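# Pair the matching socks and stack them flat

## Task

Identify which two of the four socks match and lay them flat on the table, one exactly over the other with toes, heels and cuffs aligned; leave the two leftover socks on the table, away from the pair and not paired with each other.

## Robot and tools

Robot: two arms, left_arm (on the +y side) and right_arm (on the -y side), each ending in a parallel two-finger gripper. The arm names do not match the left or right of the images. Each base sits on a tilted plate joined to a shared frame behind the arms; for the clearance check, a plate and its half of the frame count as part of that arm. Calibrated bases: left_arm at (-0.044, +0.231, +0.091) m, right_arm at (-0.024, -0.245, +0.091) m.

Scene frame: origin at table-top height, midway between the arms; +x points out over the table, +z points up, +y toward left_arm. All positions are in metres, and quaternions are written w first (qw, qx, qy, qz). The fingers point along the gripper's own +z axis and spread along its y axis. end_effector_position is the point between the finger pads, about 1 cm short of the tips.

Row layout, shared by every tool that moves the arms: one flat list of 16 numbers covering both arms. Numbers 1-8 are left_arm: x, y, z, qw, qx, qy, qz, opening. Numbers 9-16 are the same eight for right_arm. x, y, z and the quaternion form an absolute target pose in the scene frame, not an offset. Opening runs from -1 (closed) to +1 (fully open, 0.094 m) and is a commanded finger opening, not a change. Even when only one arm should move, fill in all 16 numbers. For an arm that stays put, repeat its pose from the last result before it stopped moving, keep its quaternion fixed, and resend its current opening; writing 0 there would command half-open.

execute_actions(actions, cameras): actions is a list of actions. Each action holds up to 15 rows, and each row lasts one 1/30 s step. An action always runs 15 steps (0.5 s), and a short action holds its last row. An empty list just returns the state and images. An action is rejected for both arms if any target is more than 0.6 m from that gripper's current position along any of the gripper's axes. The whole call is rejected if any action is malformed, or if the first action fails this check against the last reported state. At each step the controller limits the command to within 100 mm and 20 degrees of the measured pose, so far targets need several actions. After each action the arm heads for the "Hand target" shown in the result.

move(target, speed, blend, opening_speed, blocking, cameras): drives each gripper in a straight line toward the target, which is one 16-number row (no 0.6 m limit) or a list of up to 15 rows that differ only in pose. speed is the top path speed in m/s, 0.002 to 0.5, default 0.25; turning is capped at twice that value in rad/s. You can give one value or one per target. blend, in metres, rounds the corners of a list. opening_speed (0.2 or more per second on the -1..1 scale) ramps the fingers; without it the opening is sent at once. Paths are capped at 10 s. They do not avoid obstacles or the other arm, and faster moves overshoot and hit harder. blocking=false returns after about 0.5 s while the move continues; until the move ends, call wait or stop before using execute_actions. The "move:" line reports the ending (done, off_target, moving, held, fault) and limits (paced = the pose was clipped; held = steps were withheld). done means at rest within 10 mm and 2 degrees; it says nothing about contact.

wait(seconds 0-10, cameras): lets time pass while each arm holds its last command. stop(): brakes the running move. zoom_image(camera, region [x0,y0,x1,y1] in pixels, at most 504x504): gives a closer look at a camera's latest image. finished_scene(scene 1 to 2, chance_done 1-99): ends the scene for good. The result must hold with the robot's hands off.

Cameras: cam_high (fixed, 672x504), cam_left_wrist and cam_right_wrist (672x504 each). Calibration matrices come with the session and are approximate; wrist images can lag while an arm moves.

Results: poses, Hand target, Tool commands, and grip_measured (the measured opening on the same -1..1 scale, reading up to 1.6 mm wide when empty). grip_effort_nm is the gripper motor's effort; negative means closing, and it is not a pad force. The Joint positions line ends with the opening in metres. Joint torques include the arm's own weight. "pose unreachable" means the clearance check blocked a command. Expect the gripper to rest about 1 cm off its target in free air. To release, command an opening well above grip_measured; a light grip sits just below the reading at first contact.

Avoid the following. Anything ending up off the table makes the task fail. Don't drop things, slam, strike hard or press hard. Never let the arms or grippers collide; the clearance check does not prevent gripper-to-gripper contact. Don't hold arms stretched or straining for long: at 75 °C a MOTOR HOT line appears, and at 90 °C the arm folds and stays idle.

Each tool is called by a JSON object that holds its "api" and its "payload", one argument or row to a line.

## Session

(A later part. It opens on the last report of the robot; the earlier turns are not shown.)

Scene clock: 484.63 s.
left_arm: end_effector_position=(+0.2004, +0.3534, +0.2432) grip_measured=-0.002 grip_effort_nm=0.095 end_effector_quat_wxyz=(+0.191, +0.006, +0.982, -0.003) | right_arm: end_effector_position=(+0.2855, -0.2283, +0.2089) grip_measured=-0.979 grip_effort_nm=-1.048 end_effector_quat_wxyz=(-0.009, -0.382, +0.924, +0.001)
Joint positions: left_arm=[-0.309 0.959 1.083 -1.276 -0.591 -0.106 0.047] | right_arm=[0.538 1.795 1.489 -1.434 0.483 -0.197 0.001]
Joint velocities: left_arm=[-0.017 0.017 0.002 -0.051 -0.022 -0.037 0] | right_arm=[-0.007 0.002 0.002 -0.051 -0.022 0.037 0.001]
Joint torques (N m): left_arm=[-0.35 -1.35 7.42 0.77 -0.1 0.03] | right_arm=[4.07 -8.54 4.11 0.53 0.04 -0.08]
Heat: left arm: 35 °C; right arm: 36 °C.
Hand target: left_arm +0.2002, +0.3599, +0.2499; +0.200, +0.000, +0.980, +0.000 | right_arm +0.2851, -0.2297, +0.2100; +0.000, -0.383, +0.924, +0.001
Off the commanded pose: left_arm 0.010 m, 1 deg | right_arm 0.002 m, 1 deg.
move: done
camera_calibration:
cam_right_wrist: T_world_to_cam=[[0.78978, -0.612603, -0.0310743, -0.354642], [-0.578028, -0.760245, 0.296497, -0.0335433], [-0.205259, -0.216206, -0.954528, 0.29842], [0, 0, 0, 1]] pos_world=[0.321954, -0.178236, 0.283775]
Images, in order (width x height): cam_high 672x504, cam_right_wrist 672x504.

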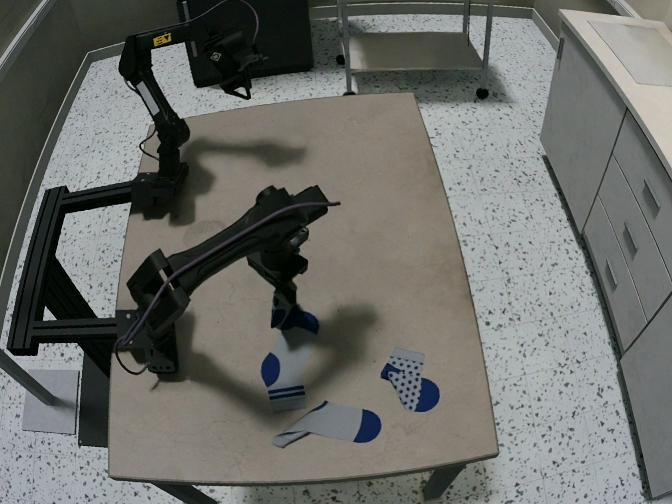

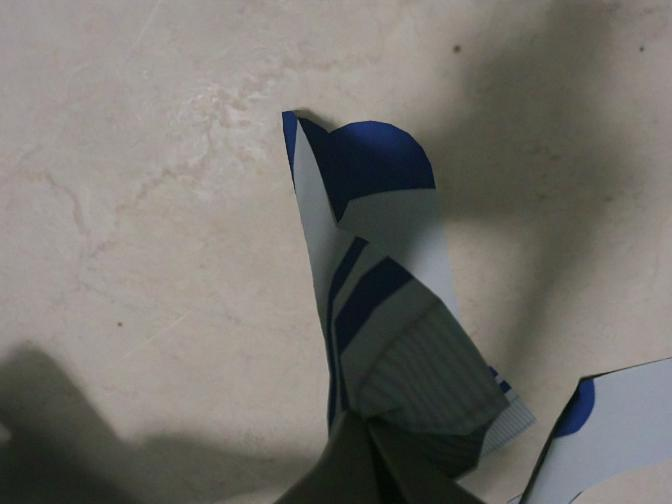

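{"api": "move", "payload": {
  "target": [
    [0.2,0.36,0.25,0.2,0,0.98,0,0,0.285,-0.19,0.29,0,-0.3827,0.9239,0,-1]
  ],
  "speed": 0.08,
  "cameras": ["cam_right_wrist","cam_high"]
}}

{"api": "zoom_image", "payload": {
  "camera": "cam_high",
  "region": [180, 180, 400, 440]
}}

{"api": "move", "payload": {
  "target": [
    [0.2,0.36,0.25,0.2,0,0.98,0,0,0.285,-0.19,0.225,0,-0.3827,0.9239,0,-1]
  ],
  "speed": 0.06,
  "cameras": ["cam_right_wrist","cam_high"]
}}

{"api": "zoom_image", "payload": {
  "camera": "cam_high",
  "region": [180, 180, 400, 440]
}}

Scene clock: 491.30 s.
left_arm: end_effector_position=(+0.2004, +0.3534, +0.2432) grip_measured=-0.002 grip_effort_nm=0.090 end_effector_quat_wxyz=(+0.191, +0.006, +0.982, -0.003) | right_arm: end_effector_position=(+0.2852, -0.1879, +0.2763) grip_measured=-0.979 grip_effort_nm=-1.048 end_effector_quat_wxyz=(+0.059, -0.386, +0.920, +0.013)
Joint positions: left_arm=[-0.309 0.959 1.083 -1.276 -0.591 -0.106 0.047] | right_arm=[0.726 1.819 1.69 -1.55 0.468 -0.069 0.001]
Joint velocities: left_arm=[-0.002 -0.012 0.002 0.007 0.051 0.007 0.001] | right_arm=[0.007 0.012 -0.017 0.022 0.037 -0.066 0.001]
Joint torques (N m): left_arm=[-0.49 -1.55 7.36 0.78 -0.11 0.06] | right_arm=[5 -7.99 7.42 0.41 -0.08 0.11]
Heat: left arm: 35 °C; right arm: 36 °C.
Hand target: left_arm +0.2002, +0.3599, +0.2499; +0.200, +0.000, +0.980, +0.000 | right_arm +0.2839, -0.1899, +0.2897; +0.074, -0.381, +0.921, +0.022
Off the commanded pose: left_arm 0.009 m, 1 deg | right_arm 0.014 m, 7 deg.
joint sent to its limit (right arm) — joint 4 (wrist pitch), lower limit. The joint targets are off in orientation, not in position.
move: off_target (right_arm)
camera_calibration:
cam_right_wrist: T_world_to_cam=[[0.796161, -0.60488, 0.0157115, -0.340895], [-0.598338, -0.783153, 0.169298, 0.0136759], [-0.0901005, -0.144189, -0.98544, 0.360647], [0, 0, 0, 1]] pos_world=[0.312085, -0.143489, 0.358436]
Images, in order (width x height): cam_high 672x504, cam_right_wrist 672x504.

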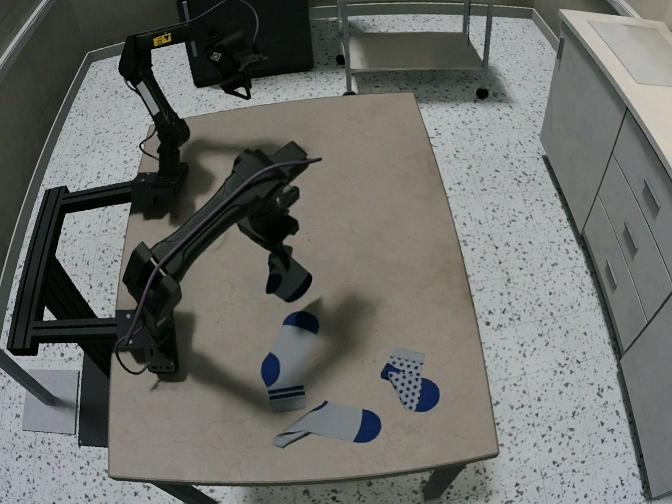

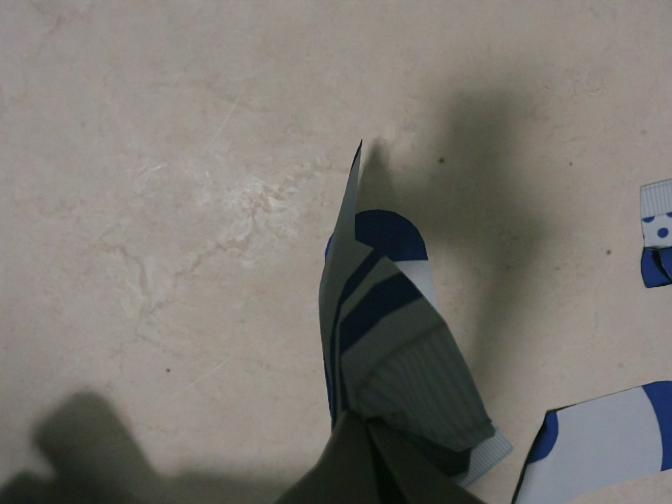

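Scaled by 1.938.

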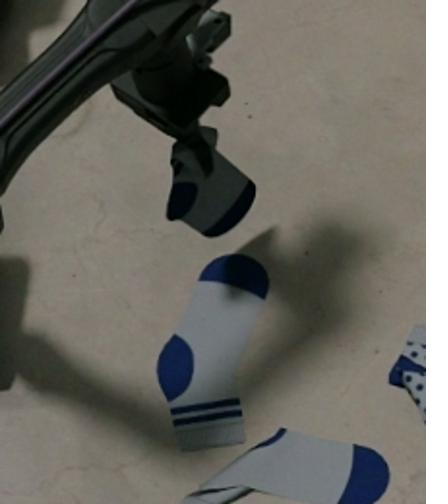

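Scene clock: 493.03 s.
left_arm: end_effector_position=(+0.2004, +0.3534, +0.2432) grip_measured=-0.002 grip_effort_nm=0.095 end_effector_quat_wxyz=(+0.191, +0.006, +0.982, -0.003) | right_arm: end_effector_position=(+0.2859, -0.1927, +0.2316) grip_measured=-0.979 grip_effort_nm=-1.053 end_effector_quat_wxyz=(+0.005, -0.378, +0.926, +0.002)
Joint positions: left_arm=[-0.309 0.959 1.083 -1.276 -0.591 -0.106 0.047] | right_arm=[0.65 1.87 1.597 -1.492 0.468 -0.078 0.001]
Joint velocities: left_arm=[0.012 0.007 0.007 0.007 -0.022 0.081 0] | right_arm=[-0.007 0.012 0.002 -0.007 0.007 0.022 0]
Joint torques (N m): left_arm=[-0.25 -1.46 7.3 0.8 -0.09 0.07] | right_arm=[4.03 -5.89 4.3 0.59 0.03 -0.08]
Heat: left arm: 35 °C; right arm: 36 °C.
Hand target: left_arm +0.2002, +0.3599, +0.2499; +0.200, +0.000, +0.980, +0.000 | right_arm +0.2855, -0.1899, +0.2246; +0.000, -0.383, +0.924, -0.002
Off the commanded pose: left_arm 0.009 m, 1 deg | right_arm 0.007 m, 1 deg.
move: done
camera_calibration:
cam_right_wrist: T_world_to_cam=[[0.78404, -0.62043, -0.0186643, -0.335145], [-0.593177, -0.757779, 0.271867, -0.00241793], [-0.182818, -0.202084, -0.962154, 0.325918], [0, 0, 0, 1]] pos_world=[0.320917, -0.143904, 0.307986]
Images, in order (width x height): cam_high 672x504, cam_right_wrist 672x504.

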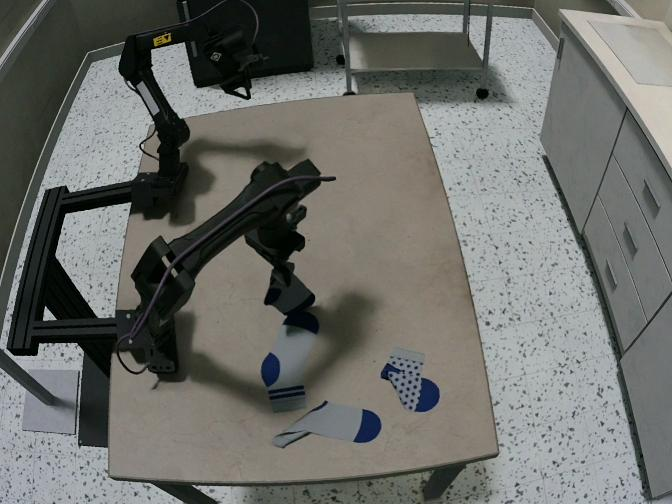

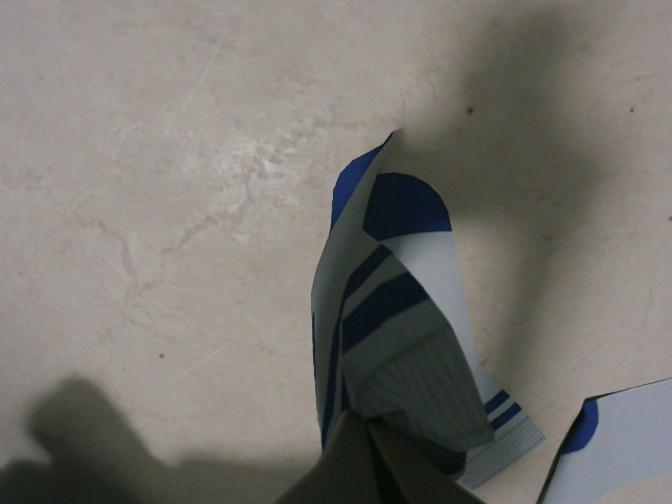

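Scaled by 1.938.

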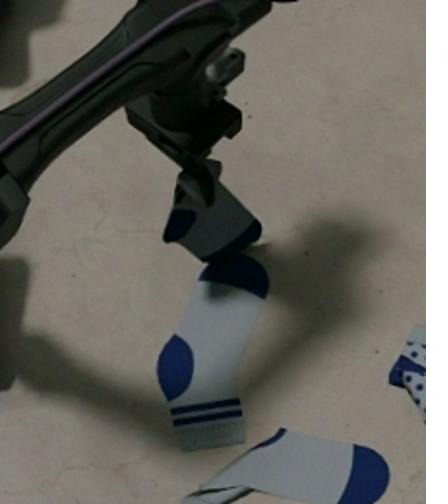

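{"api": "move", "payload": {
  "target": [
    [0.2,0.36,0.25,0.2,0,0.98,0,0,0.29,-0.21,0.215,0,-0.3827,0.9239,0,-1],
    [0.2,0.36,0.25,0.2,0,0.98,0,0,0.283,-0.26,0.185,0,-0.3827,0.9239,0,-1]
  ],
  "speed": 0.08,
  "blend": 0.01,
  "cameras": ["cam_right_wrist","cam_high"]
}}

{"api": "zoom_image", "payload": {
  "camera": "cam_high",
  "region": [180, 180, 400, 440]
}}

Scene clock: 498.87 s.
left_arm: end_effector_position=(+0.2004, +0.3534, +0.2432) grip_measured=-0.002 grip_effort_nm=0.095 end_effector_quat_wxyz=(+0.191, +0.006, +0.982, -0.003) | right_arm: end_effector_position=(+0.2840, -0.2595, +0.1836) grip_measured=-0.979 grip_effort_nm=-1.053 end_effector_quat_wxyz=(-0.012, -0.383, +0.924, -0.001)
Joint positions: left_arm=[-0.309 0.959 1.083 -1.276 -0.591 -0.106 0.047] | right_arm=[0.426 1.719 1.369 -1.335 0.502 -0.321 0.001]
Joint velocities: left_arm=[-0.002 -0.017 0.007 -0.022 -0.022 -0.007 0] | right_arm=[0.002 -0.002 0.012 -0.022 0.066 -0.022 0]
Joint torques (N m): left_arm=[-0.47 -1.33 7.24 0.74 -0.1 0.07] | right_arm=[3.79 -8.51 4.1 0.5 0.04 -0.1]
Heat: left arm: 35 °C; right arm: 35 °C.
Hand target: left_arm +0.2002, +0.3599, +0.2499; +0.200, +0.000, +0.980, +0.000 | right_arm +0.2835, -0.2612, +0.1849; -0.002, -0.383, +0.924, -0.002
Off the commanded pose: left_arm 0.009 m, 1 deg | right_arm 0.002 m, 1 deg.
move: done
camera_calibration:
cam_right_wrist: T_world_to_cam=[[0.790421, -0.611824, -0.0301111, -0.373523], [-0.576251, -0.759339, 0.302224, -0.0519068], [-0.207772, -0.221533, -0.952761, 0.266252], [0, 0, 0, 1]] pos_world=[0.320649, -0.208962, 0.258114]
Images, in order (width x height): cam_high 672x504, cam_right_wrist 672x504.

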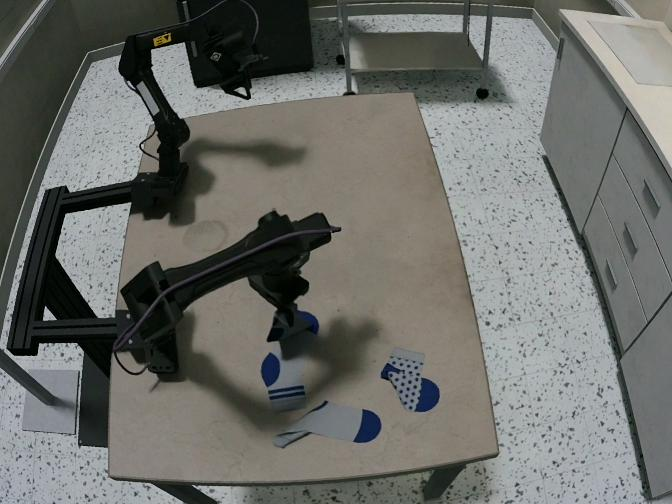

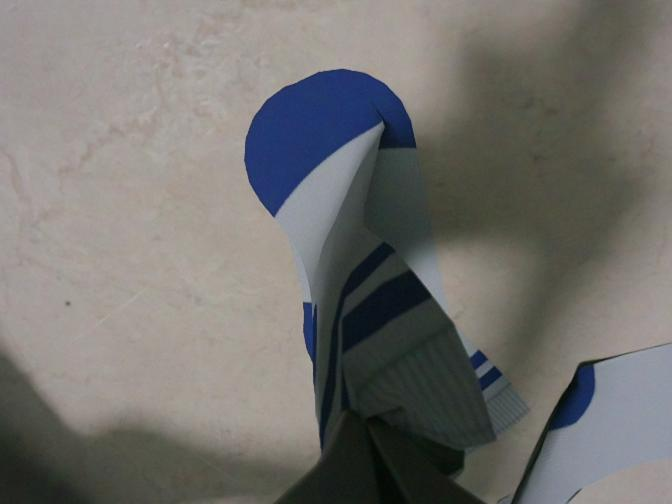

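Scaled by 1.938.

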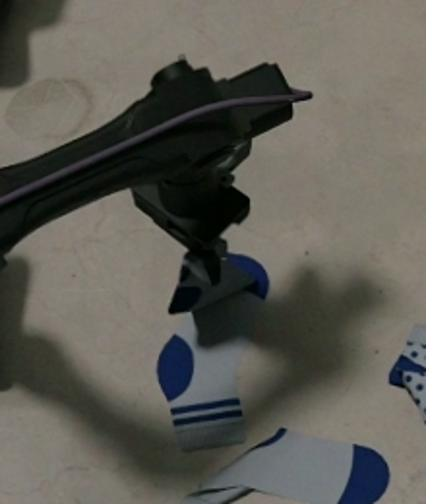

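{"api": "move", "payload": {
  "target": [
    [0.2,0.36,0.25,0.2,0,0.98,0,0,0.295,-0.30,0.155,0,-0.3827,0.9239,0,-1],
    [0.2,0.36,0.25,0.2,0,0.98,0,0,0.28,-0.35,0.10,0,-0.3827,0.9239,0,-1],
    [0.2,0.36,0.25,0.2,0,0.98,0,0,0.265,-0.39,0.035,0,-0.3827,0.9239,0,-1]
  ],
  "speed": 0.09,
  "blend": 0.01,
  "cameras": ["cam_right_wrist","cam_high"]
}}

{"api": "zoom_image", "payload": {
  "camera": "cam_high",
  "region": [180, 240, 400, 460]
}}

Scene clock: 506.37 s.
left_arm: end_effector_position=(+0.2004, +0.3534, +0.2432) grip_measured=-0.002 grip_effort_nm=0.095 end_effector_quat_wxyz=(+0.191, +0.006, +0.982, -0.003) | right_arm: end_effector_position=(+0.2673, -0.3972, +0.0374) grip_measured=-0.979 grip_effort_nm=-1.053 end_effector_quat_wxyz=(-0.010, -0.379, +0.925, -0.009)
Joint positions: left_arm=[-0.309 0.959 1.083 -1.276 -0.591 -0.106 0.047] | right_arm=[-0.234 1.6 0.957 -0.672 0.467 -1.065 0.001]
Joint velocities: left_arm=[-0.002 -0.012 0.002 -0.066 -0.051 0.037 -0.001] | right_arm=[-0.017 -0.007 -0.002 -0.007 0.007 0.022 0]
Joint torques (N m): left_arm=[-0.4 -1.31 7.53 0.76 -0.07 0.02] | right_arm=[2.76 -7.77 3.34 0.54 -0.13 -0.08]
Heat: left arm: 35 °C; right arm: 35 °C.
Hand target: left_arm +0.2002, +0.3599, +0.2499; +0.200, +0.000, +0.980, +0.000 | right_arm +0.2649, -0.3934, +0.0344; -0.007, -0.383, +0.924, -0.003
Off the commanded pose: left_arm 0.009 m, 1 deg | right_arm 0.008 m, 2 deg.
move: done
camera_calibration:
cam_right_wrist: T_world_to_cam=[[0.785759, -0.618331, -0.0158129, -0.45081], [-0.584822, -0.751015, 0.30653, -0.116477], [-0.201413, -0.231611, -0.95173, 0.087199], [0, 0, 0, 1]] pos_world=[0.303673, -0.34603, 0.111565]
Images, in order (width x height): cam_high 672x504, cam_right_wrist 672x504.

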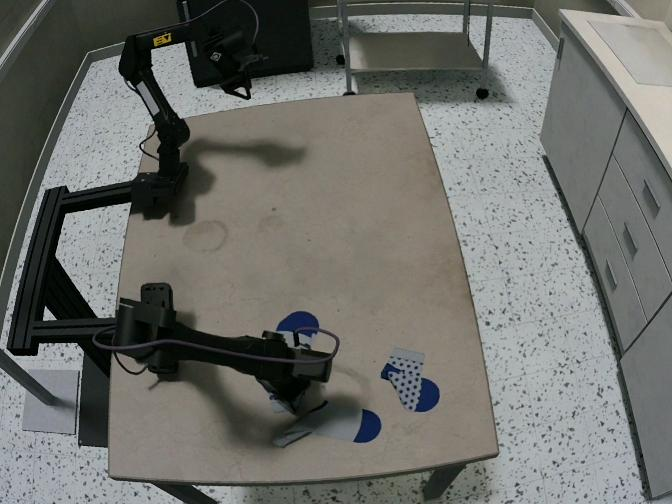

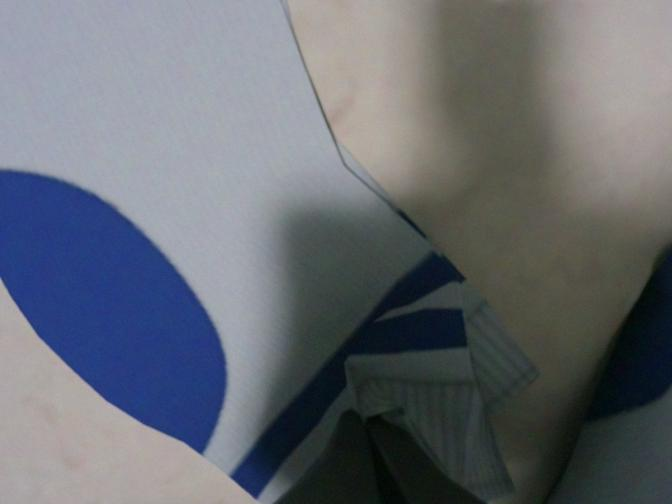

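Scaled by 2.291.

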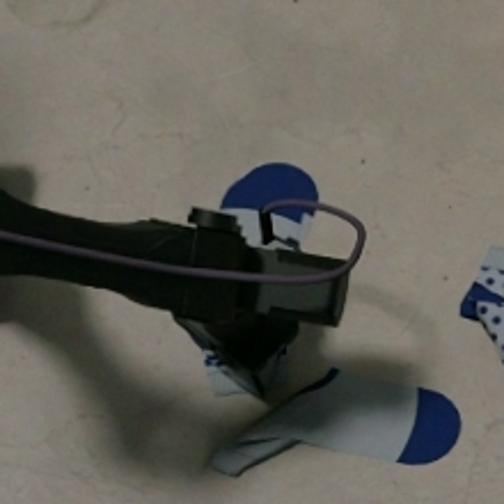

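{"api": "move", "payload": {
  "target": [
    [0.2,0.36,0.25,0.2,0,0.98,0,0,0.265,-0.392,0.025,0,-0.2,0.98,0,-1],
    [0.2,0.36,0.25,0.2,0,0.98,0,0,0.265,-0.40,0.012,0,0,1,0,-1]
  ],
  "speed": 0.1,
  "cameras": ["cam_right_wrist","cam_high"]
}}

{"api": "zoom_image", "payload": {
  "camera": "cam_high",
  "region": [180, 240, 400, 460]
}}

Scene clock: 515.37 s.
left_arm: end_effector_position=(+0.2004, +0.3534, +0.2432) grip_measured=-0.002 grip_effort_nm=0.110 end_effector_quat_wxyz=(+0.191, +0.006, +0.982, -0.003) | right_arm: end_effector_position=(+0.2701, -0.4069, +0.0206) grip_measured=-0.979 grip_effort_nm=-1.048 end_effector_quat_wxyz=(+0.008, -0.001, +1.000, -0.008)
Joint positions: left_arm=[-0.309 0.959 1.083 -1.276 -0.591 -0.106 0.047] | right_arm=[-0.295 1.62 0.931 -0.571 0.435 -0.366 0.001]
Joint velocities: left_arm=[-0.012 -0.017 0.002 0.007 -0.007 0.037 0.001] | right_arm=[-0.022 0.002 -0.012 0.022 -0.095 -0.037 -0.001]
Joint torques (N m): left_arm=[-0.4 -1.26 7.61 0.77 -0.11 0.04] | right_arm=[2.55 -6.41 3.03 0.61 -0.1 0.13]
Heat: left arm: 35 °C; right arm: 35 °C.
Hand target: left_arm +0.2002, +0.3599, +0.2499; +0.200, +0.000, +0.980, +0.000 | right_arm +0.2647, -0.4004, +0.0121; -0.001, +0.000, +1.000, +0.000
Off the commanded pose: left_arm 0.009 m, 1 deg | right_arm 0.012 m, 1 deg.
move: off_target (right_arm)
camera_calibration:
cam_right_wrist: T_world_to_cam=[[0.128837, -0.991663, -0.00245515, -0.434037], [-0.954854, -0.124722, 0.269627, 0.238541], [-0.267685, -0.0323937, -0.962962, 0.168669], [0, 0, 0, 1]] pos_world=[0.328842, -0.395203, 0.097039]
Images, in order (width x height): cam_high 672x504, cam_right_wrist 672x504.

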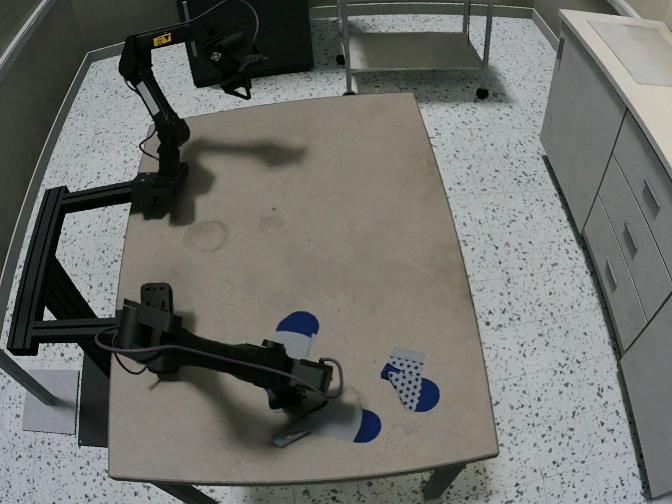

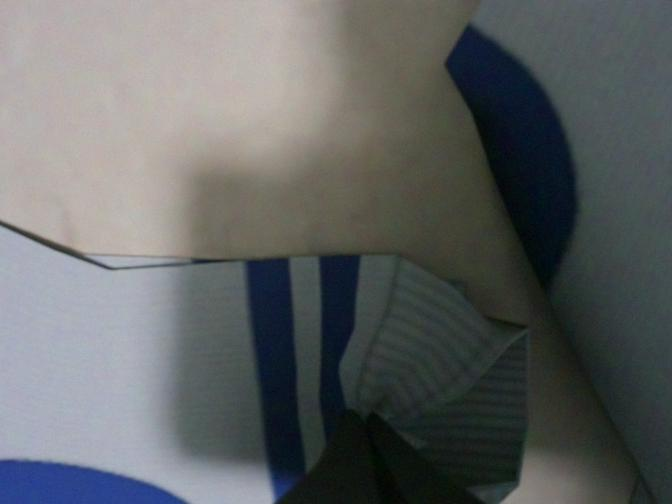

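Scaled by 2.291.

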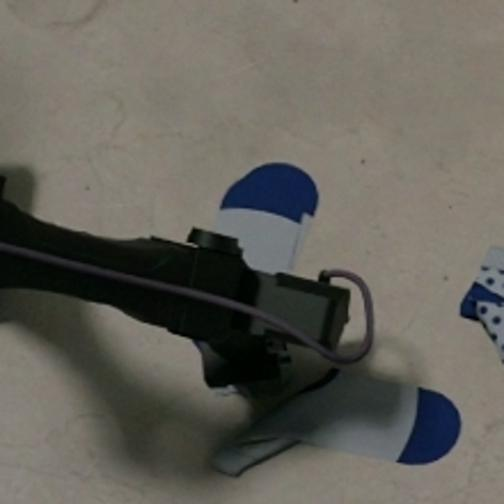

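{"api": "move", "payload": {
  "target": [0.2,0.36,0.25,0.2,0,0.98,0,0,0.265,-0.40,0.012,0,0,1,0,-0.4],
  "opening_speed": 1,
  "cameras": ["cam_right_wrist"]
}}

{"api": "move", "payload": {
  "target": [
    [0.2,0.36,0.25,0.2,0,0.98,0,0,0.265,-0.40,0.1,0,0,1,0,-0.4],
    [0.2,0.36,0.25,0.2,0,0.98,0,0,0.265,-0.23,0.31,0.2,0,0.98,0,-0.4]
  ],
  "speed": [0.12,0.25]
}}

{"api": "zoom_image", "payload": {
  "camera": "cam_right_wrist",
  "region": [84, 0, 588, 504]
}}

Scene clock: 519.67 s.
left_arm: end_effector_position=(+0.2003, +0.3535, +0.2431) grip_measured=-0.002 grip_effort_nm=0.100 end_effector_quat_wxyz=(+0.191, +0.006, +0.982, -0.003) | right_arm: end_effector_position=(+0.2706, -0.4069, +0.0206) grip_measured=-0.402 grip_effort_nm=0.090 end_effector_quat_wxyz=(+0.009, +0.000, +1.000, -0.008)
Joint positions: left_arm=[-0.309 0.959 1.083 -1.276 -0.591 -0.106 0.047] | right_arm=[-0.295 1.62 0.931 -0.569 0.434 -0.365 0.028]
Joint velocities: left_arm=[-0.002 -0.002 0.007 -0.081 0.037 0.022 0] | right_arm=[0.002 0.012 -0.012 -0.007 -0.051 0.066 -0.001]
Joint torques (N m): left_arm=[-0.35 -1.36 7.3 0.77 -0.14 0.02] | right_arm=[2.63 -6.49 2.96 0.6 -0.1 0.09]
Heat: left arm: 35 °C; right arm: 35 °C.
Hand target: left_arm +0.2001, +0.3599, +0.2498; +0.200, +0.000, +0.980, +0.000 | right_arm +0.2649, -0.4000, +0.0122; +0.000, +0.000, +1.000, +0.000
Off the commanded pose: left_arm 0.009 m, 1 deg | right_arm 0.012 m, 1 deg.
move: off_target (right_arm)
camera_calibration:
cam_right_wrist: T_world_to_cam=[[0.126951, -0.991905, -0.00267337, -0.43365], [-0.955642, -0.123031, 0.267603, 0.239951], [-0.265766, -0.0314178, -0.963525, 0.168696], [0, 0, 0, 1]] pos_world=[0.329193, -0.395318, 0.0971723]
Images, in order (width x height): cam_right_wrist 672x504.

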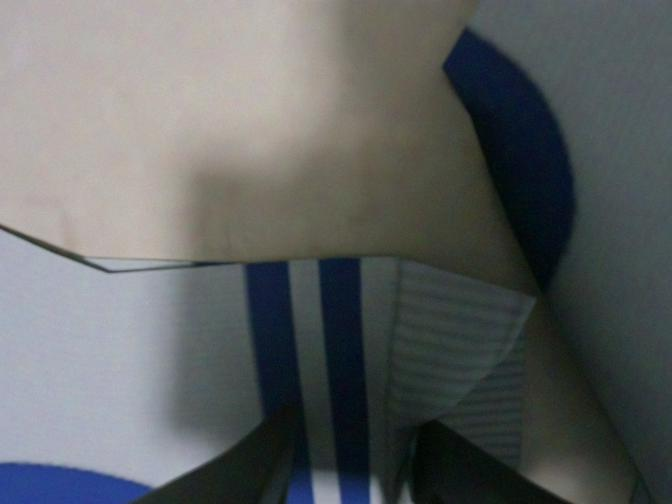

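Scene clock: 522.50 s.
left_arm: end_effector_position=(+0.2003, +0.3535, +0.2431) grip_measured=-0.002 grip_effort_nm=0.095 end_effector_quat_wxyz=(+0.191, +0.006, +0.982, -0.003) | right_arm: end_effector_position=(+0.2616, -0.2237, +0.3061) grip_measured=-0.402 grip_effort_nm=0.090 end_effector_quat_wxyz=(+0.201, +0.002, +0.980, +0.016)
Joint positions: left_arm=[-0.309 0.959 1.083 -1.276 -0.591 -0.106 0.047] | right_arm=[0.87 1.523 1.436 -1.449 0.697 0.759 0.028]
Joint velocities: left_arm=[-0.007 0.012 -0.007 0.007 0.007 0.022 0] | right_arm=[-0.012 0.012 -0.012 -0.022 -0.037 0.051 0]
Joint torques (N m): left_arm=[-0.44 -1.35 7.49 0.79 -0.09 0.02] | right_arm=[3.17 -2.17 7.69 0.7 0.3 0.12]
Heat: left arm: 35 °C; right arm: 35 °C.
Hand target: left_arm +0.2002, +0.3599, +0.2499; +0.200, +0.000, +0.980, +0.000 | right_arm +0.2636, -0.2257, +0.3125; +0.206, +0.004, +0.978, +0.013
Off the commanded pose: left_arm 0.009 m, 1 deg | right_arm 0.008 m, 2 deg.
move: done
camera_calibration:
cam_left_wrist: T_world_to_cam=[[0.0968712, -0.99403, 0.0502037, 0.321227], [-0.98668, -0.102533, -0.126294, 0.307934], [0.130688, -0.0373007, -0.990722, 0.314522], [0, 0, 0, 1]] pos_world=[0.231611, 0.362615, 0.334367]
cam_right_wrist: T_world_to_cam=[[0.126982, -0.991904, -0.0015358, -0.250418], [-0.984946, -0.125908, -0.118444, 0.302716], [0.117292, 0.0165529, -0.99296, 0.366663], [0, 0, 0, 1]] pos_world=[0.286951, -0.216346, 0.399552]

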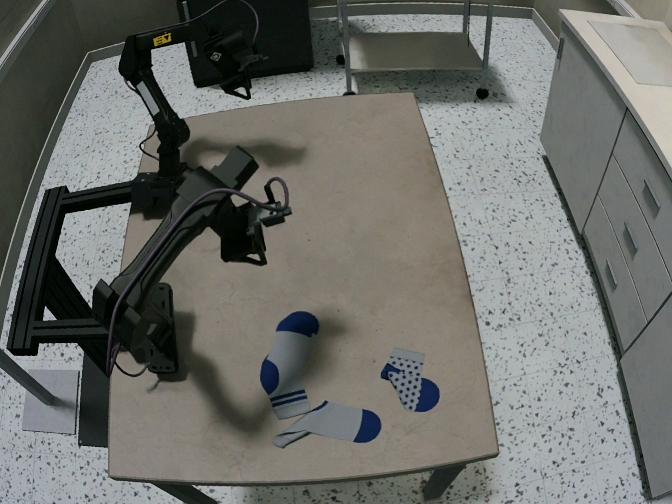

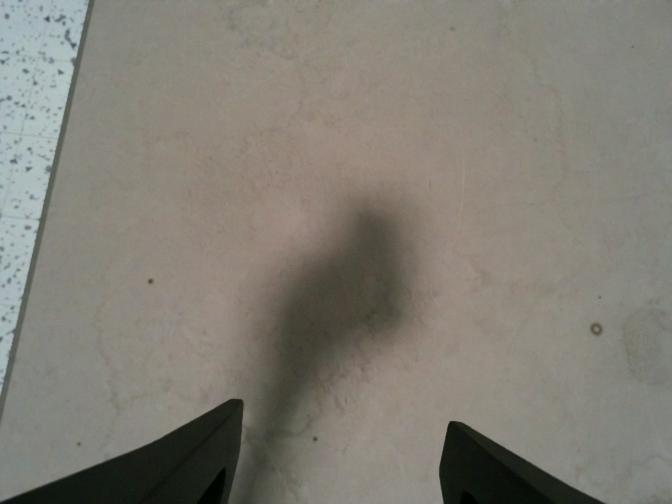

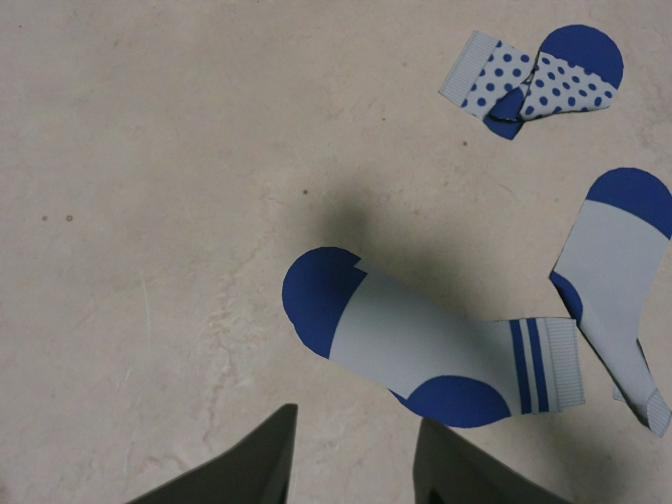

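Scaled by 1.000.

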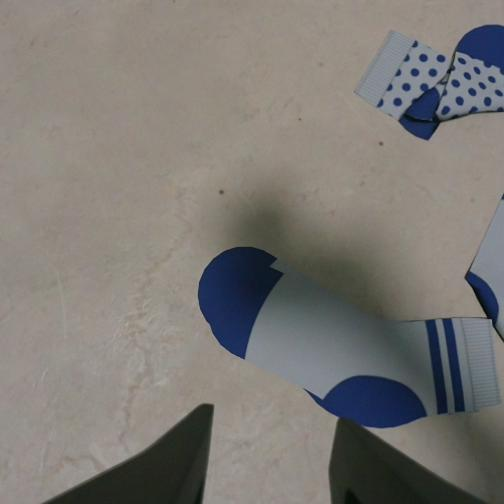

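{"api": "zoom_image", "payload": {
  "camera": "cam_right_wrist",
  "region": [270, 230, 430, 400]
}}

{"api": "zoom_image", "payload": {
  "camera": "cam_right_wrist",
  "region": [370, 290, 610, 450]
}}

Scaled by 2.965.

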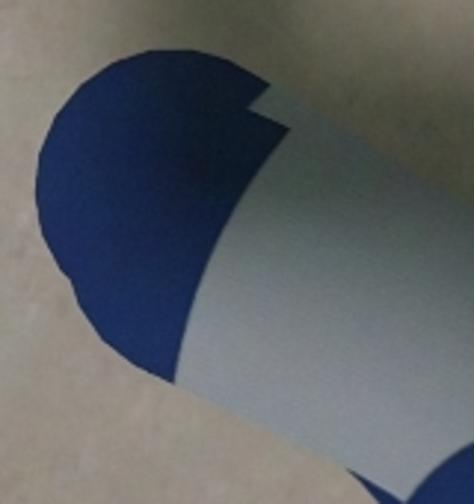

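Scaled by 2.100.

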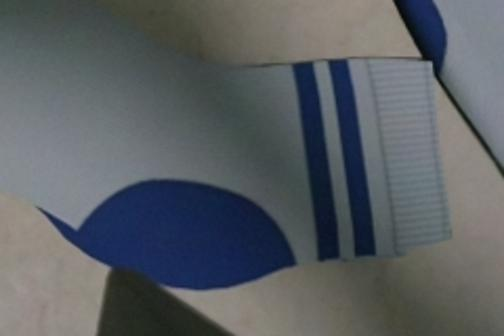

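{"api": "move", "payload": {
  "target": [
    [0.2,0.36,0.25,0.2,0,0.98,0,0,0.333,-0.503,0.10,0,0,1,0,0],
    [0.2,0.36,0.25,0.2,0,0.98,0,0,0.333,-0.503,0.03,0,0,1,0,0]
  ],
  "speed": [0.25,0.1]
}}

{"api": "zoom_image", "payload": {
  "camera": "cam_high",
  "region": [180, 260, 440, 500]
}}

Scene clock: 541.20 s.
left_arm: end_effector_position=(+0.2003, +0.3535, +0.2431) grip_measured=-0.002 grip_effort_nm=0.095 end_effector_quat_wxyz=(+0.191, +0.006, +0.982, -0.003) | right_arm: end_effector_position=(+0.3340, -0.5138, +0.0386) grip_measured=-0.002 grip_effort_nm=0.090 end_effector_quat_wxyz=(-0.002, +0.005, +1.000, -0.023)
Joint positions: left_arm=[-0.309 0.959 1.083 -1.276 -0.591 -0.106 0.047] | right_arm=[-0.454 1.845 1.488 -0.841 0.417 -0.517 0.047]
Joint velocities: left_arm=[-0.012 -0.017 -0.002 0.007 0.037 0.007 0.001] | right_arm=[0.017 -0.012 -0.007 -0.022 -0.037 -0.051 0]
Joint torques (N m): left_arm=[-0.24 -1.31 7.51 0.79 -0.11 0.03] | right_arm=[3.3 -9.92 4.23 0.64 -0.09 -0.09]
Heat: left arm: 35 °C; right arm: 34 °C.
Hand target: left_arm +0.2002, +0.3599, +0.2499; +0.200, +0.000, +0.980, +0.000 | right_arm +0.3328, -0.5074, +0.0282; -0.008, -0.002, +1.000, -0.014
Off the commanded pose: left_arm 0.009 m, 1 deg | right_arm 0.014 m, 3 deg.
move: off_target (right_arm)
camera_calibration:
cam_left_wrist: T_world_to_cam=[[0.0968712, -0.99403, 0.0502037, 0.321227], [-0.98668, -0.102533, -0.126294, 0.307934], [0.130688, -0.0373007, -0.990722, 0.314522], [0, 0, 0, 1]] pos_world=[0.231611, 0.362615, 0.334367]
cam_right_wrist: T_world_to_cam=[[0.117119, -0.992829, 0.0239514, -0.545948], [-0.950878, -0.105146, 0.291162, 0.289315], [-0.286556, -0.0568755, -0.956374, 0.1932], [0, 0, 0, 1]] pos_world=[0.394407, -0.500624, 0.11361]

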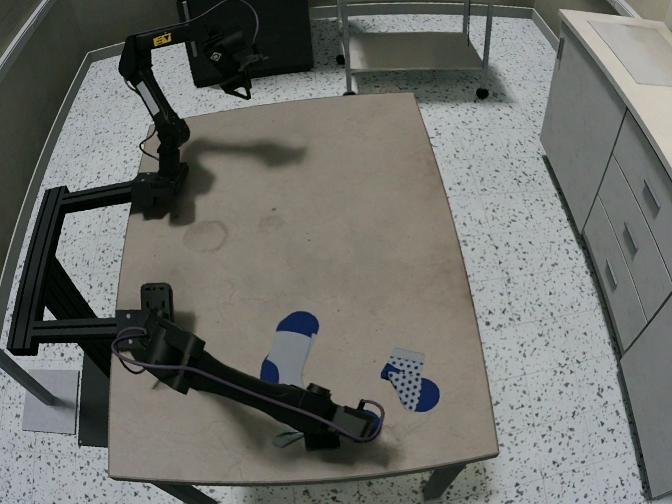

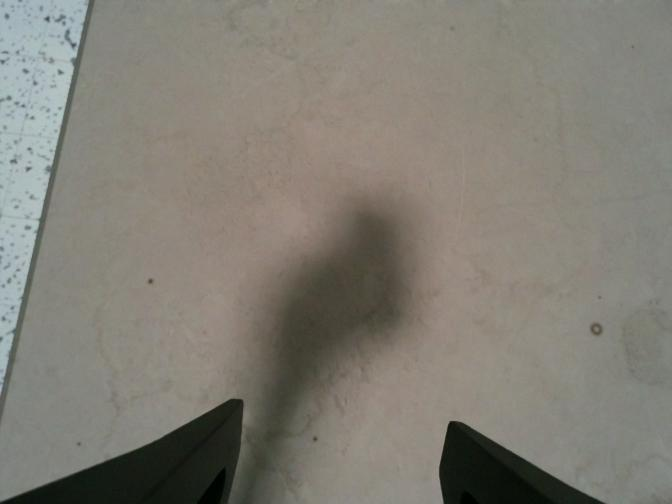

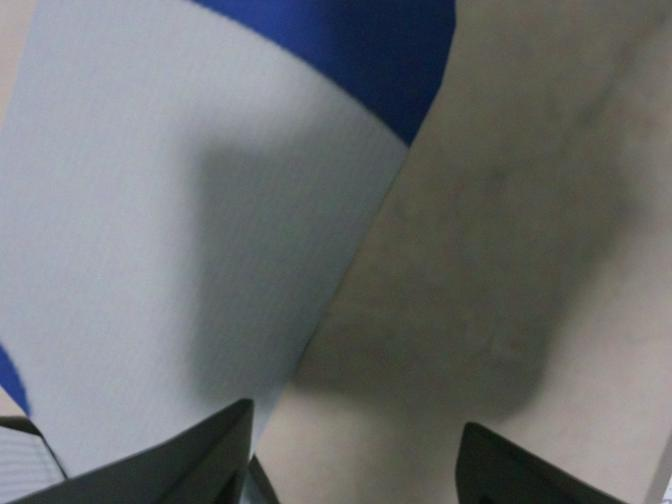

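Scaled by 1.938.

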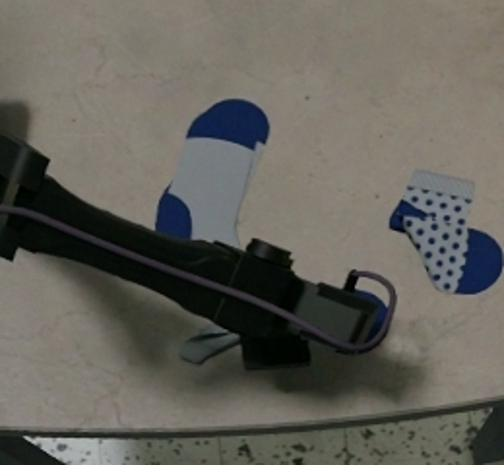

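{"api": "move", "payload": {
  "target": [0.2,0.36,0.25,0.2,0,0.98,0,0,0.345,-0.492,-0.002,0,0,1,0,0],
  "speed": 0.06,
  "cameras": ["cam_right_wrist"]
}}

{"api": "move", "payload": {
  "target": [0.2,0.36,0.25,0.2,0,0.98,0,0,0.345,-0.492,-0.004,0,0,1,0,-1],
  "opening_speed": 0.6,
  "cameras": ["cam_right_wrist"]
}}

Scene clock: 545.40 s.
left_arm: end_effector_position=(+0.2003, +0.3535, +0.2431) grip_measured=-0.002 grip_effort_nm=0.090 end_effector_quat_wxyz=(+0.191, +0.006, +0.982, -0.003) | right_arm: end_effector_position=(+0.3421, -0.5046, +0.0181) grip_measured=-0.002 grip_effort_nm=0.090 end_effector_quat_wxyz=(+0.002, +0.004, +1.000, -0.012)
Joint positions: left_arm=[-0.309 0.959 1.083 -1.276 -0.591 -0.106 0.047] | right_arm=[-0.454 1.895 1.476 -0.782 0.394 -0.517 0.047]
Joint velocities: left_arm=[0.017 0.002 -0.002 -0.022 -0.022 -0.051 0] | right_arm=[-0.007 -0.002 -0.012 -0.037 -0.007 0.095 0]
Joint torques (N m): left_arm=[-0.2 -1.36 7.5 0.8 -0.13 0.05] | right_arm=[3.84 -8.25 3.63 0.96 -0.18 0.04]
Heat: left arm: 35 °C; right arm: 34 °C.
Hand target: left_arm +0.2002, +0.3599, +0.2499; +0.200, +0.000, +0.980, +0.000 | right_arm +0.3444, -0.4918, -0.0014; -0.001, +0.000, +1.000, +0.000
Off the commanded pose: left_arm 0.009 m, 1 deg | right_arm 0.024 m, 2 deg.
move: off_target (right_arm)
camera_calibration:
cam_right_wrist: T_world_to_cam=[[0.118741, -0.992915, 0.00447217, -0.537453], [-0.953289, -0.11274, 0.280231, 0.301116], [-0.277742, -0.0375381, -0.959922, 0.183219], [0, 0, 0, 1]] pos_world=[0.401756, -0.492819, 0.0938969]
Images, in order (width x height): cam_right_wrist 672x504.

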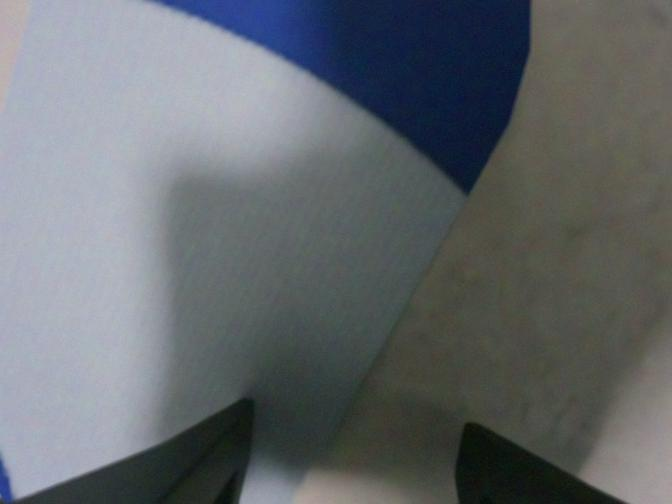

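Scene clock: 547.27 s.
left_arm: end_effector_position=(+0.2003, +0.3535, +0.2431) grip_measured=-0.002 grip_effort_nm=0.095 end_effector_quat_wxyz=(+0.191, +0.006, +0.982, -0.003) | right_arm: end_effector_position=(+0.3486, -0.5007, +0.0181) grip_measured=-0.986 grip_effort_nm=-0.779 end_effector_quat_wxyz=(+0.017, +0.006, +1.000, -0.002)
Joint positions: left_arm=[-0.309 0.959 1.083 -1.276 -0.591 -0.106 0.047] | right_arm=[-0.452 1.896 1.476 -0.766 0.361 -0.517 0.001]
Joint velocities: left_arm=[0.022 -0.002 0.002 -0.022 0.051 -0.022 0.001] | right_arm=[-0.002 0.002 0.002 0.007 -0.037 0.007 -0.001]
Joint torques (N m): left_arm=[-0.28 -1.37 7.46 0.75 -0.12 0.03] | right_arm=[3.58 -8.09 3.44 0.88 0.15 0.01]
Heat: left arm: 35 °C; right arm: 34 °C.
Hand target: left_arm +0.2002, +0.3599, +0.2499; +0.200, +0.000, +0.980, +0.000 | right_arm +0.3442, -0.4918, -0.0031; +0.000, +0.000, +1.000, +0.000
Off the commanded pose: left_arm 0.009 m, 1 deg | right_arm 0.024 m, 2 deg.
move: off_target (right_arm)
camera_calibration:
cam_right_wrist: T_world_to_cam=[[0.115565, -0.993206, -0.0136556, -0.533098], [-0.961418, -0.1153, 0.249764, 0.309826], [-0.249641, -0.0157351, -0.968211, 0.186443], [0, 0, 0, 1]] pos_world=[0.406023, -0.49082, 0.095853]
Images, in order (width x height): cam_right_wrist 672x504.

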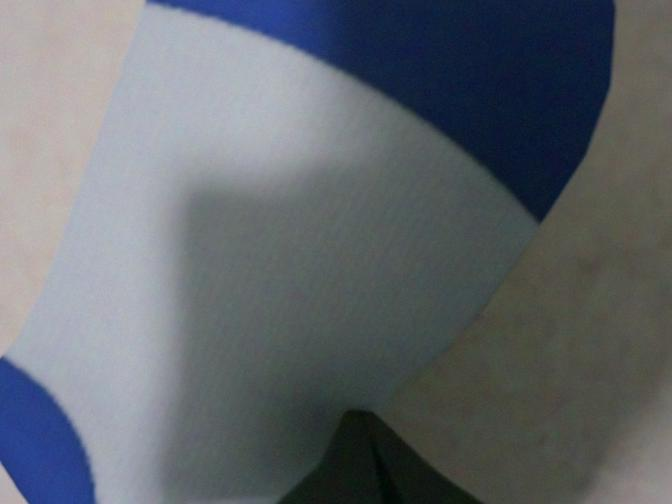

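{"api": "move", "payload": {
  "target": [0.2,0.36,0.25,0.2,0,0.98,0,0,0.356,-0.53,0.022,0,0,1,0,-1],
  "speed": 0.06,
  "cameras": ["cam_right_wrist","cam_high"]
}}

{"api": "zoom_image", "payload": {
  "camera": "cam_high",
  "region": [180, 260, 440, 500]
}}

Scene clock: 550.60 s.
left_arm: end_effector_position=(+0.2003, +0.3535, +0.2431) grip_measured=-0.002 grip_effort_nm=0.100 end_effector_quat_wxyz=(+0.191, +0.006, +0.982, -0.003) | right_arm: end_effector_position=(+0.3554, -0.5310, +0.0281) grip_measured=-0.986 grip_effort_nm=-0.779 end_effector_quat_wxyz=(+0.010, +0.007, +1.000, -0.006)
Joint positions: left_arm=[-0.309 0.959 1.083 -1.276 -0.591 -0.106 0.047] | right_arm=[-0.49 1.943 1.634 -0.871 0.363 -0.551 0.001]
Joint velocities: left_arm=[-0.007 0.002 -0.007 0.051 -0.066 -0.051 -0.001] | right_arm=[0.007 0.007 -0.007 0.051 -0.066 0.037 -0.001]
Joint torques (N m): left_arm=[-0.27 -1.4 7.32 0.77 -0.09 0.04] | right_arm=[3.45 -10.3 7.13 0.24 -0.01 -0.08]
Heat: left arm: 35 °C; right arm: 34 °C.
Hand target: left_arm +0.2002, +0.3599, +0.2499; +0.200, +0.000, +0.980, +0.000 | right_arm +0.3555, -0.5297, +0.0222; +0.000, +0.000, +1.000, +0.000
Off the commanded pose: left_arm 0.009 m, 1 deg | right_arm 0.006 m, 2 deg.
move: done
camera_calibration:
cam_right_wrist: T_world_to_cam=[[0.113457, -0.993525, -0.00595084, -0.563456], [-0.957781, -0.110964, 0.265221, 0.311006], [-0.264164, -0.0243916, -0.964169, 0.197827], [0, 0, 0, 1]] pos_world=[0.414062, -0.520472, 0.1049]
Images, in order (width x height): cam_high 672x504, cam_right_wrist 672x504.

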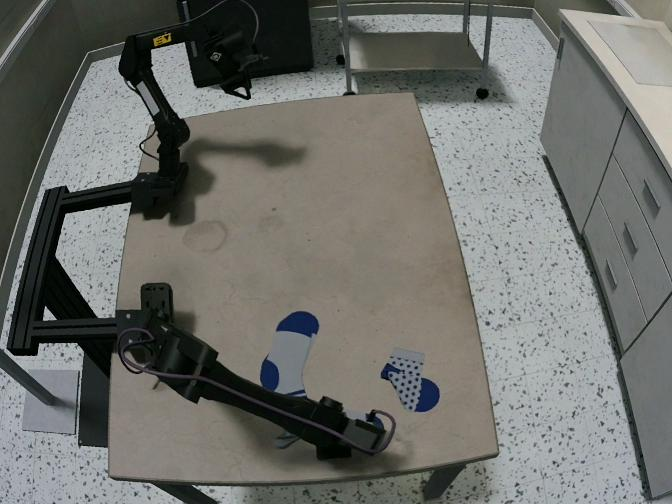

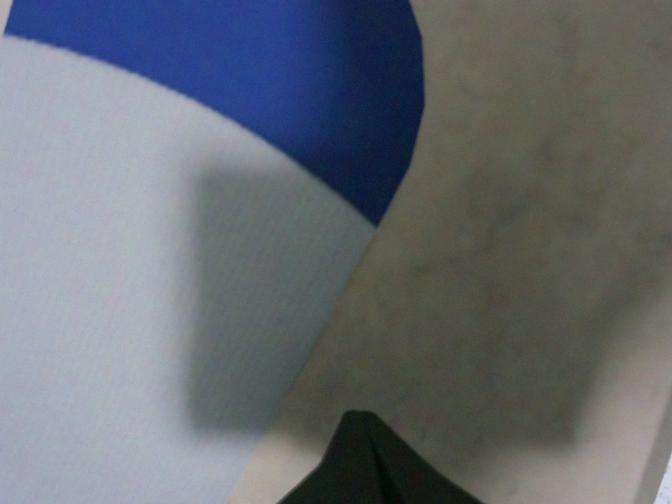

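Scaled by 1.938.

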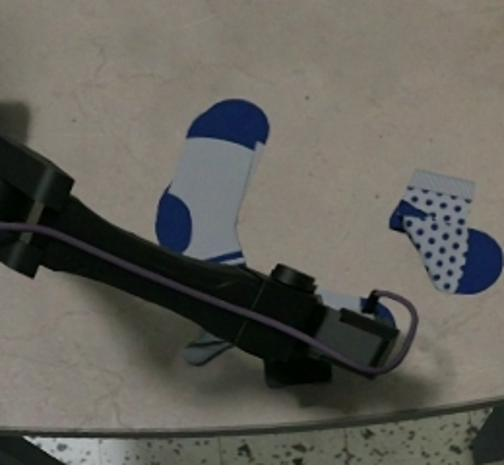

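{"api": "move", "payload": {
  "target": [
    [0.2,0.36,0.25,0.2,0,0.98,0,0,0.35,-0.489,0.05,0,0.2588,0.9659,0,0],
    [0.2,0.36,0.25,0.2,0,0.98,0,0,0.35,-0.489,-0.012,0,0.2588,0.9659,0,0]
  ],
  "speed": [0.1,0.06],
  "cameras": ["cam_right_wrist"]
}}

{"api": "move", "payload": {
  "target": [0.2,0.36,0.25,0.2,0,0.98,0,0,0.35,-0.489,-0.014,0,0.2588,0.9659,0,-1],
  "opening_speed": 0.6,
  "cameras": ["cam_right_wrist"]
}}

Scene clock: 560.03 s.
left_arm: end_effector_position=(+0.2003, +0.3535, +0.2431) grip_measured=-0.002 grip_effort_nm=0.105 end_effector_quat_wxyz=(+0.191, +0.006, +0.982, -0.003) | right_arm: end_effector_position=(+0.3530, -0.4963, +0.0171) grip_measured=-0.002 grip_effort_nm=0.090 end_effector_quat_wxyz=(+0.012, +0.258, +0.966, -0.003)
Joint positions: left_arm=[-0.309 0.959 1.083 -1.276 -0.591 -0.106 0.047] | right_arm=[-0.433 1.917 1.494 -0.777 0.382 0.016 0.047]
Joint velocities: left_arm=[0.002 0.007 -0.017 -0.037 -0.051 -0.022 -0.001] | right_arm=[-0.007 -0.002 0.007 -0.051 0.007 -0.022 0]
Joint torques (N m): left_arm=[-0.34 -1.36 7.43 0.76 -0.12 0.01] | right_arm=[2.55 -7.54 2.8 1.22 -0.06 -0.02]
Heat: left arm: 35 °C; right arm: 36 °C.
Hand target: left_arm +0.2002, +0.3599, +0.2499; +0.200, +0.000, +0.980, +0.000 | right_arm +0.3489, -0.4885, -0.0107; +0.000, +0.259, +0.966, +0.000
Off the commanded pose: left_arm 0.009 m, 1 deg | right_arm 0.030 m, 1 deg.
move: off_target (right_arm)
camera_calibration:
cam_right_wrist: T_world_to_cam=[[-0.385564, -0.922498, -0.0184061, -0.317185], [-0.893232, 0.368184, 0.258025, 0.530614], [-0.231251, 0.115926, -0.965963, 0.24541], [0, 0, 0, 1]] pos_world=[0.408417, -0.516416, 0.0943072]
Images, in order (width x height): cam_right_wrist 672x504.

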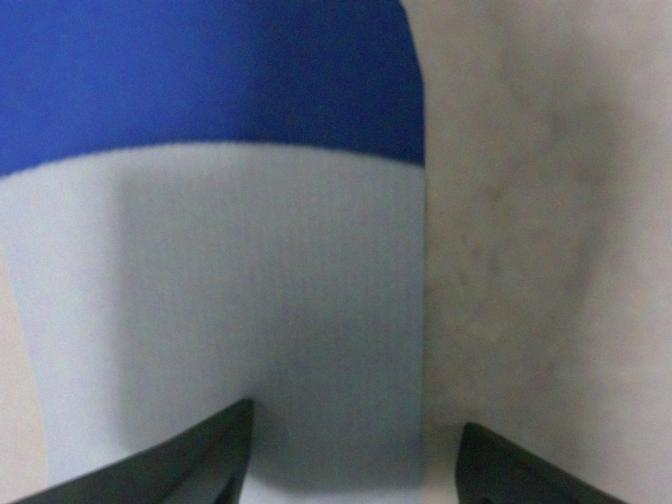

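Scene clock: 561.90 s.
left_arm: end_effector_position=(+0.2003, +0.3535, +0.2431) grip_measured=-0.002 grip_effort_nm=0.090 end_effector_quat_wxyz=(+0.191, +0.006, +0.982, -0.003) | right_arm: end_effector_position=(+0.3632, -0.4890, +0.0175) grip_measured=-0.971 grip_effort_nm=-0.994 end_effector_quat_wxyz=(+0.030, +0.261, +0.965, +0.022)
Joint positions: left_arm=[-0.309 0.959 1.083 -1.276 -0.591 -0.106 0.047] | right_arm=[-0.43 1.917 1.492 -0.751 0.325 0.016 0.001]
Joint velocities: left_arm=[-0.002 -0.032 -0.017 -0.007 -0.007 0.066 0.001] | right_arm=[0.002 -0.007 0.002 0.007 0.007 0.051 -0.002]
Joint torques (N m): left_arm=[-0.36 -1.14 7.34 0.79 -0.11 0.02] | right_arm=[2.28 -7.38 2.92 0.99 0.51 -0.06]
Heat: left arm: 35 °C; right arm: 36 °C.
Hand target: left_arm +0.2002, +0.3599, +0.2499; +0.200, +0.000, +0.980, +0.000 | right_arm +0.3488, -0.4883, -0.0120; -0.001, +0.258, +0.966, +0.001
Off the commanded pose: left_arm 0.009 m, 1 deg | right_arm 0.034 m, 4 deg.
move: off_target (right_arm)
camera_calibration:
cam_right_wrist: T_world_to_cam=[[-0.386989, -0.919184, -0.0730762, -0.303402], [-0.903453, 0.362126, 0.229429, 0.5382], [-0.184425, 0.154807, -0.970578, 0.249418], [0, 0, 0, 1]] pos_world=[0.414824, -0.51239, 0.0964297]
Images, in order (width x height): cam_right_wrist 672x504.

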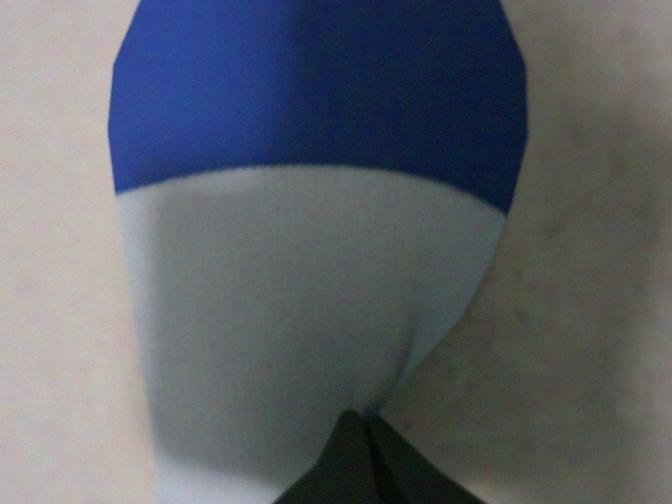

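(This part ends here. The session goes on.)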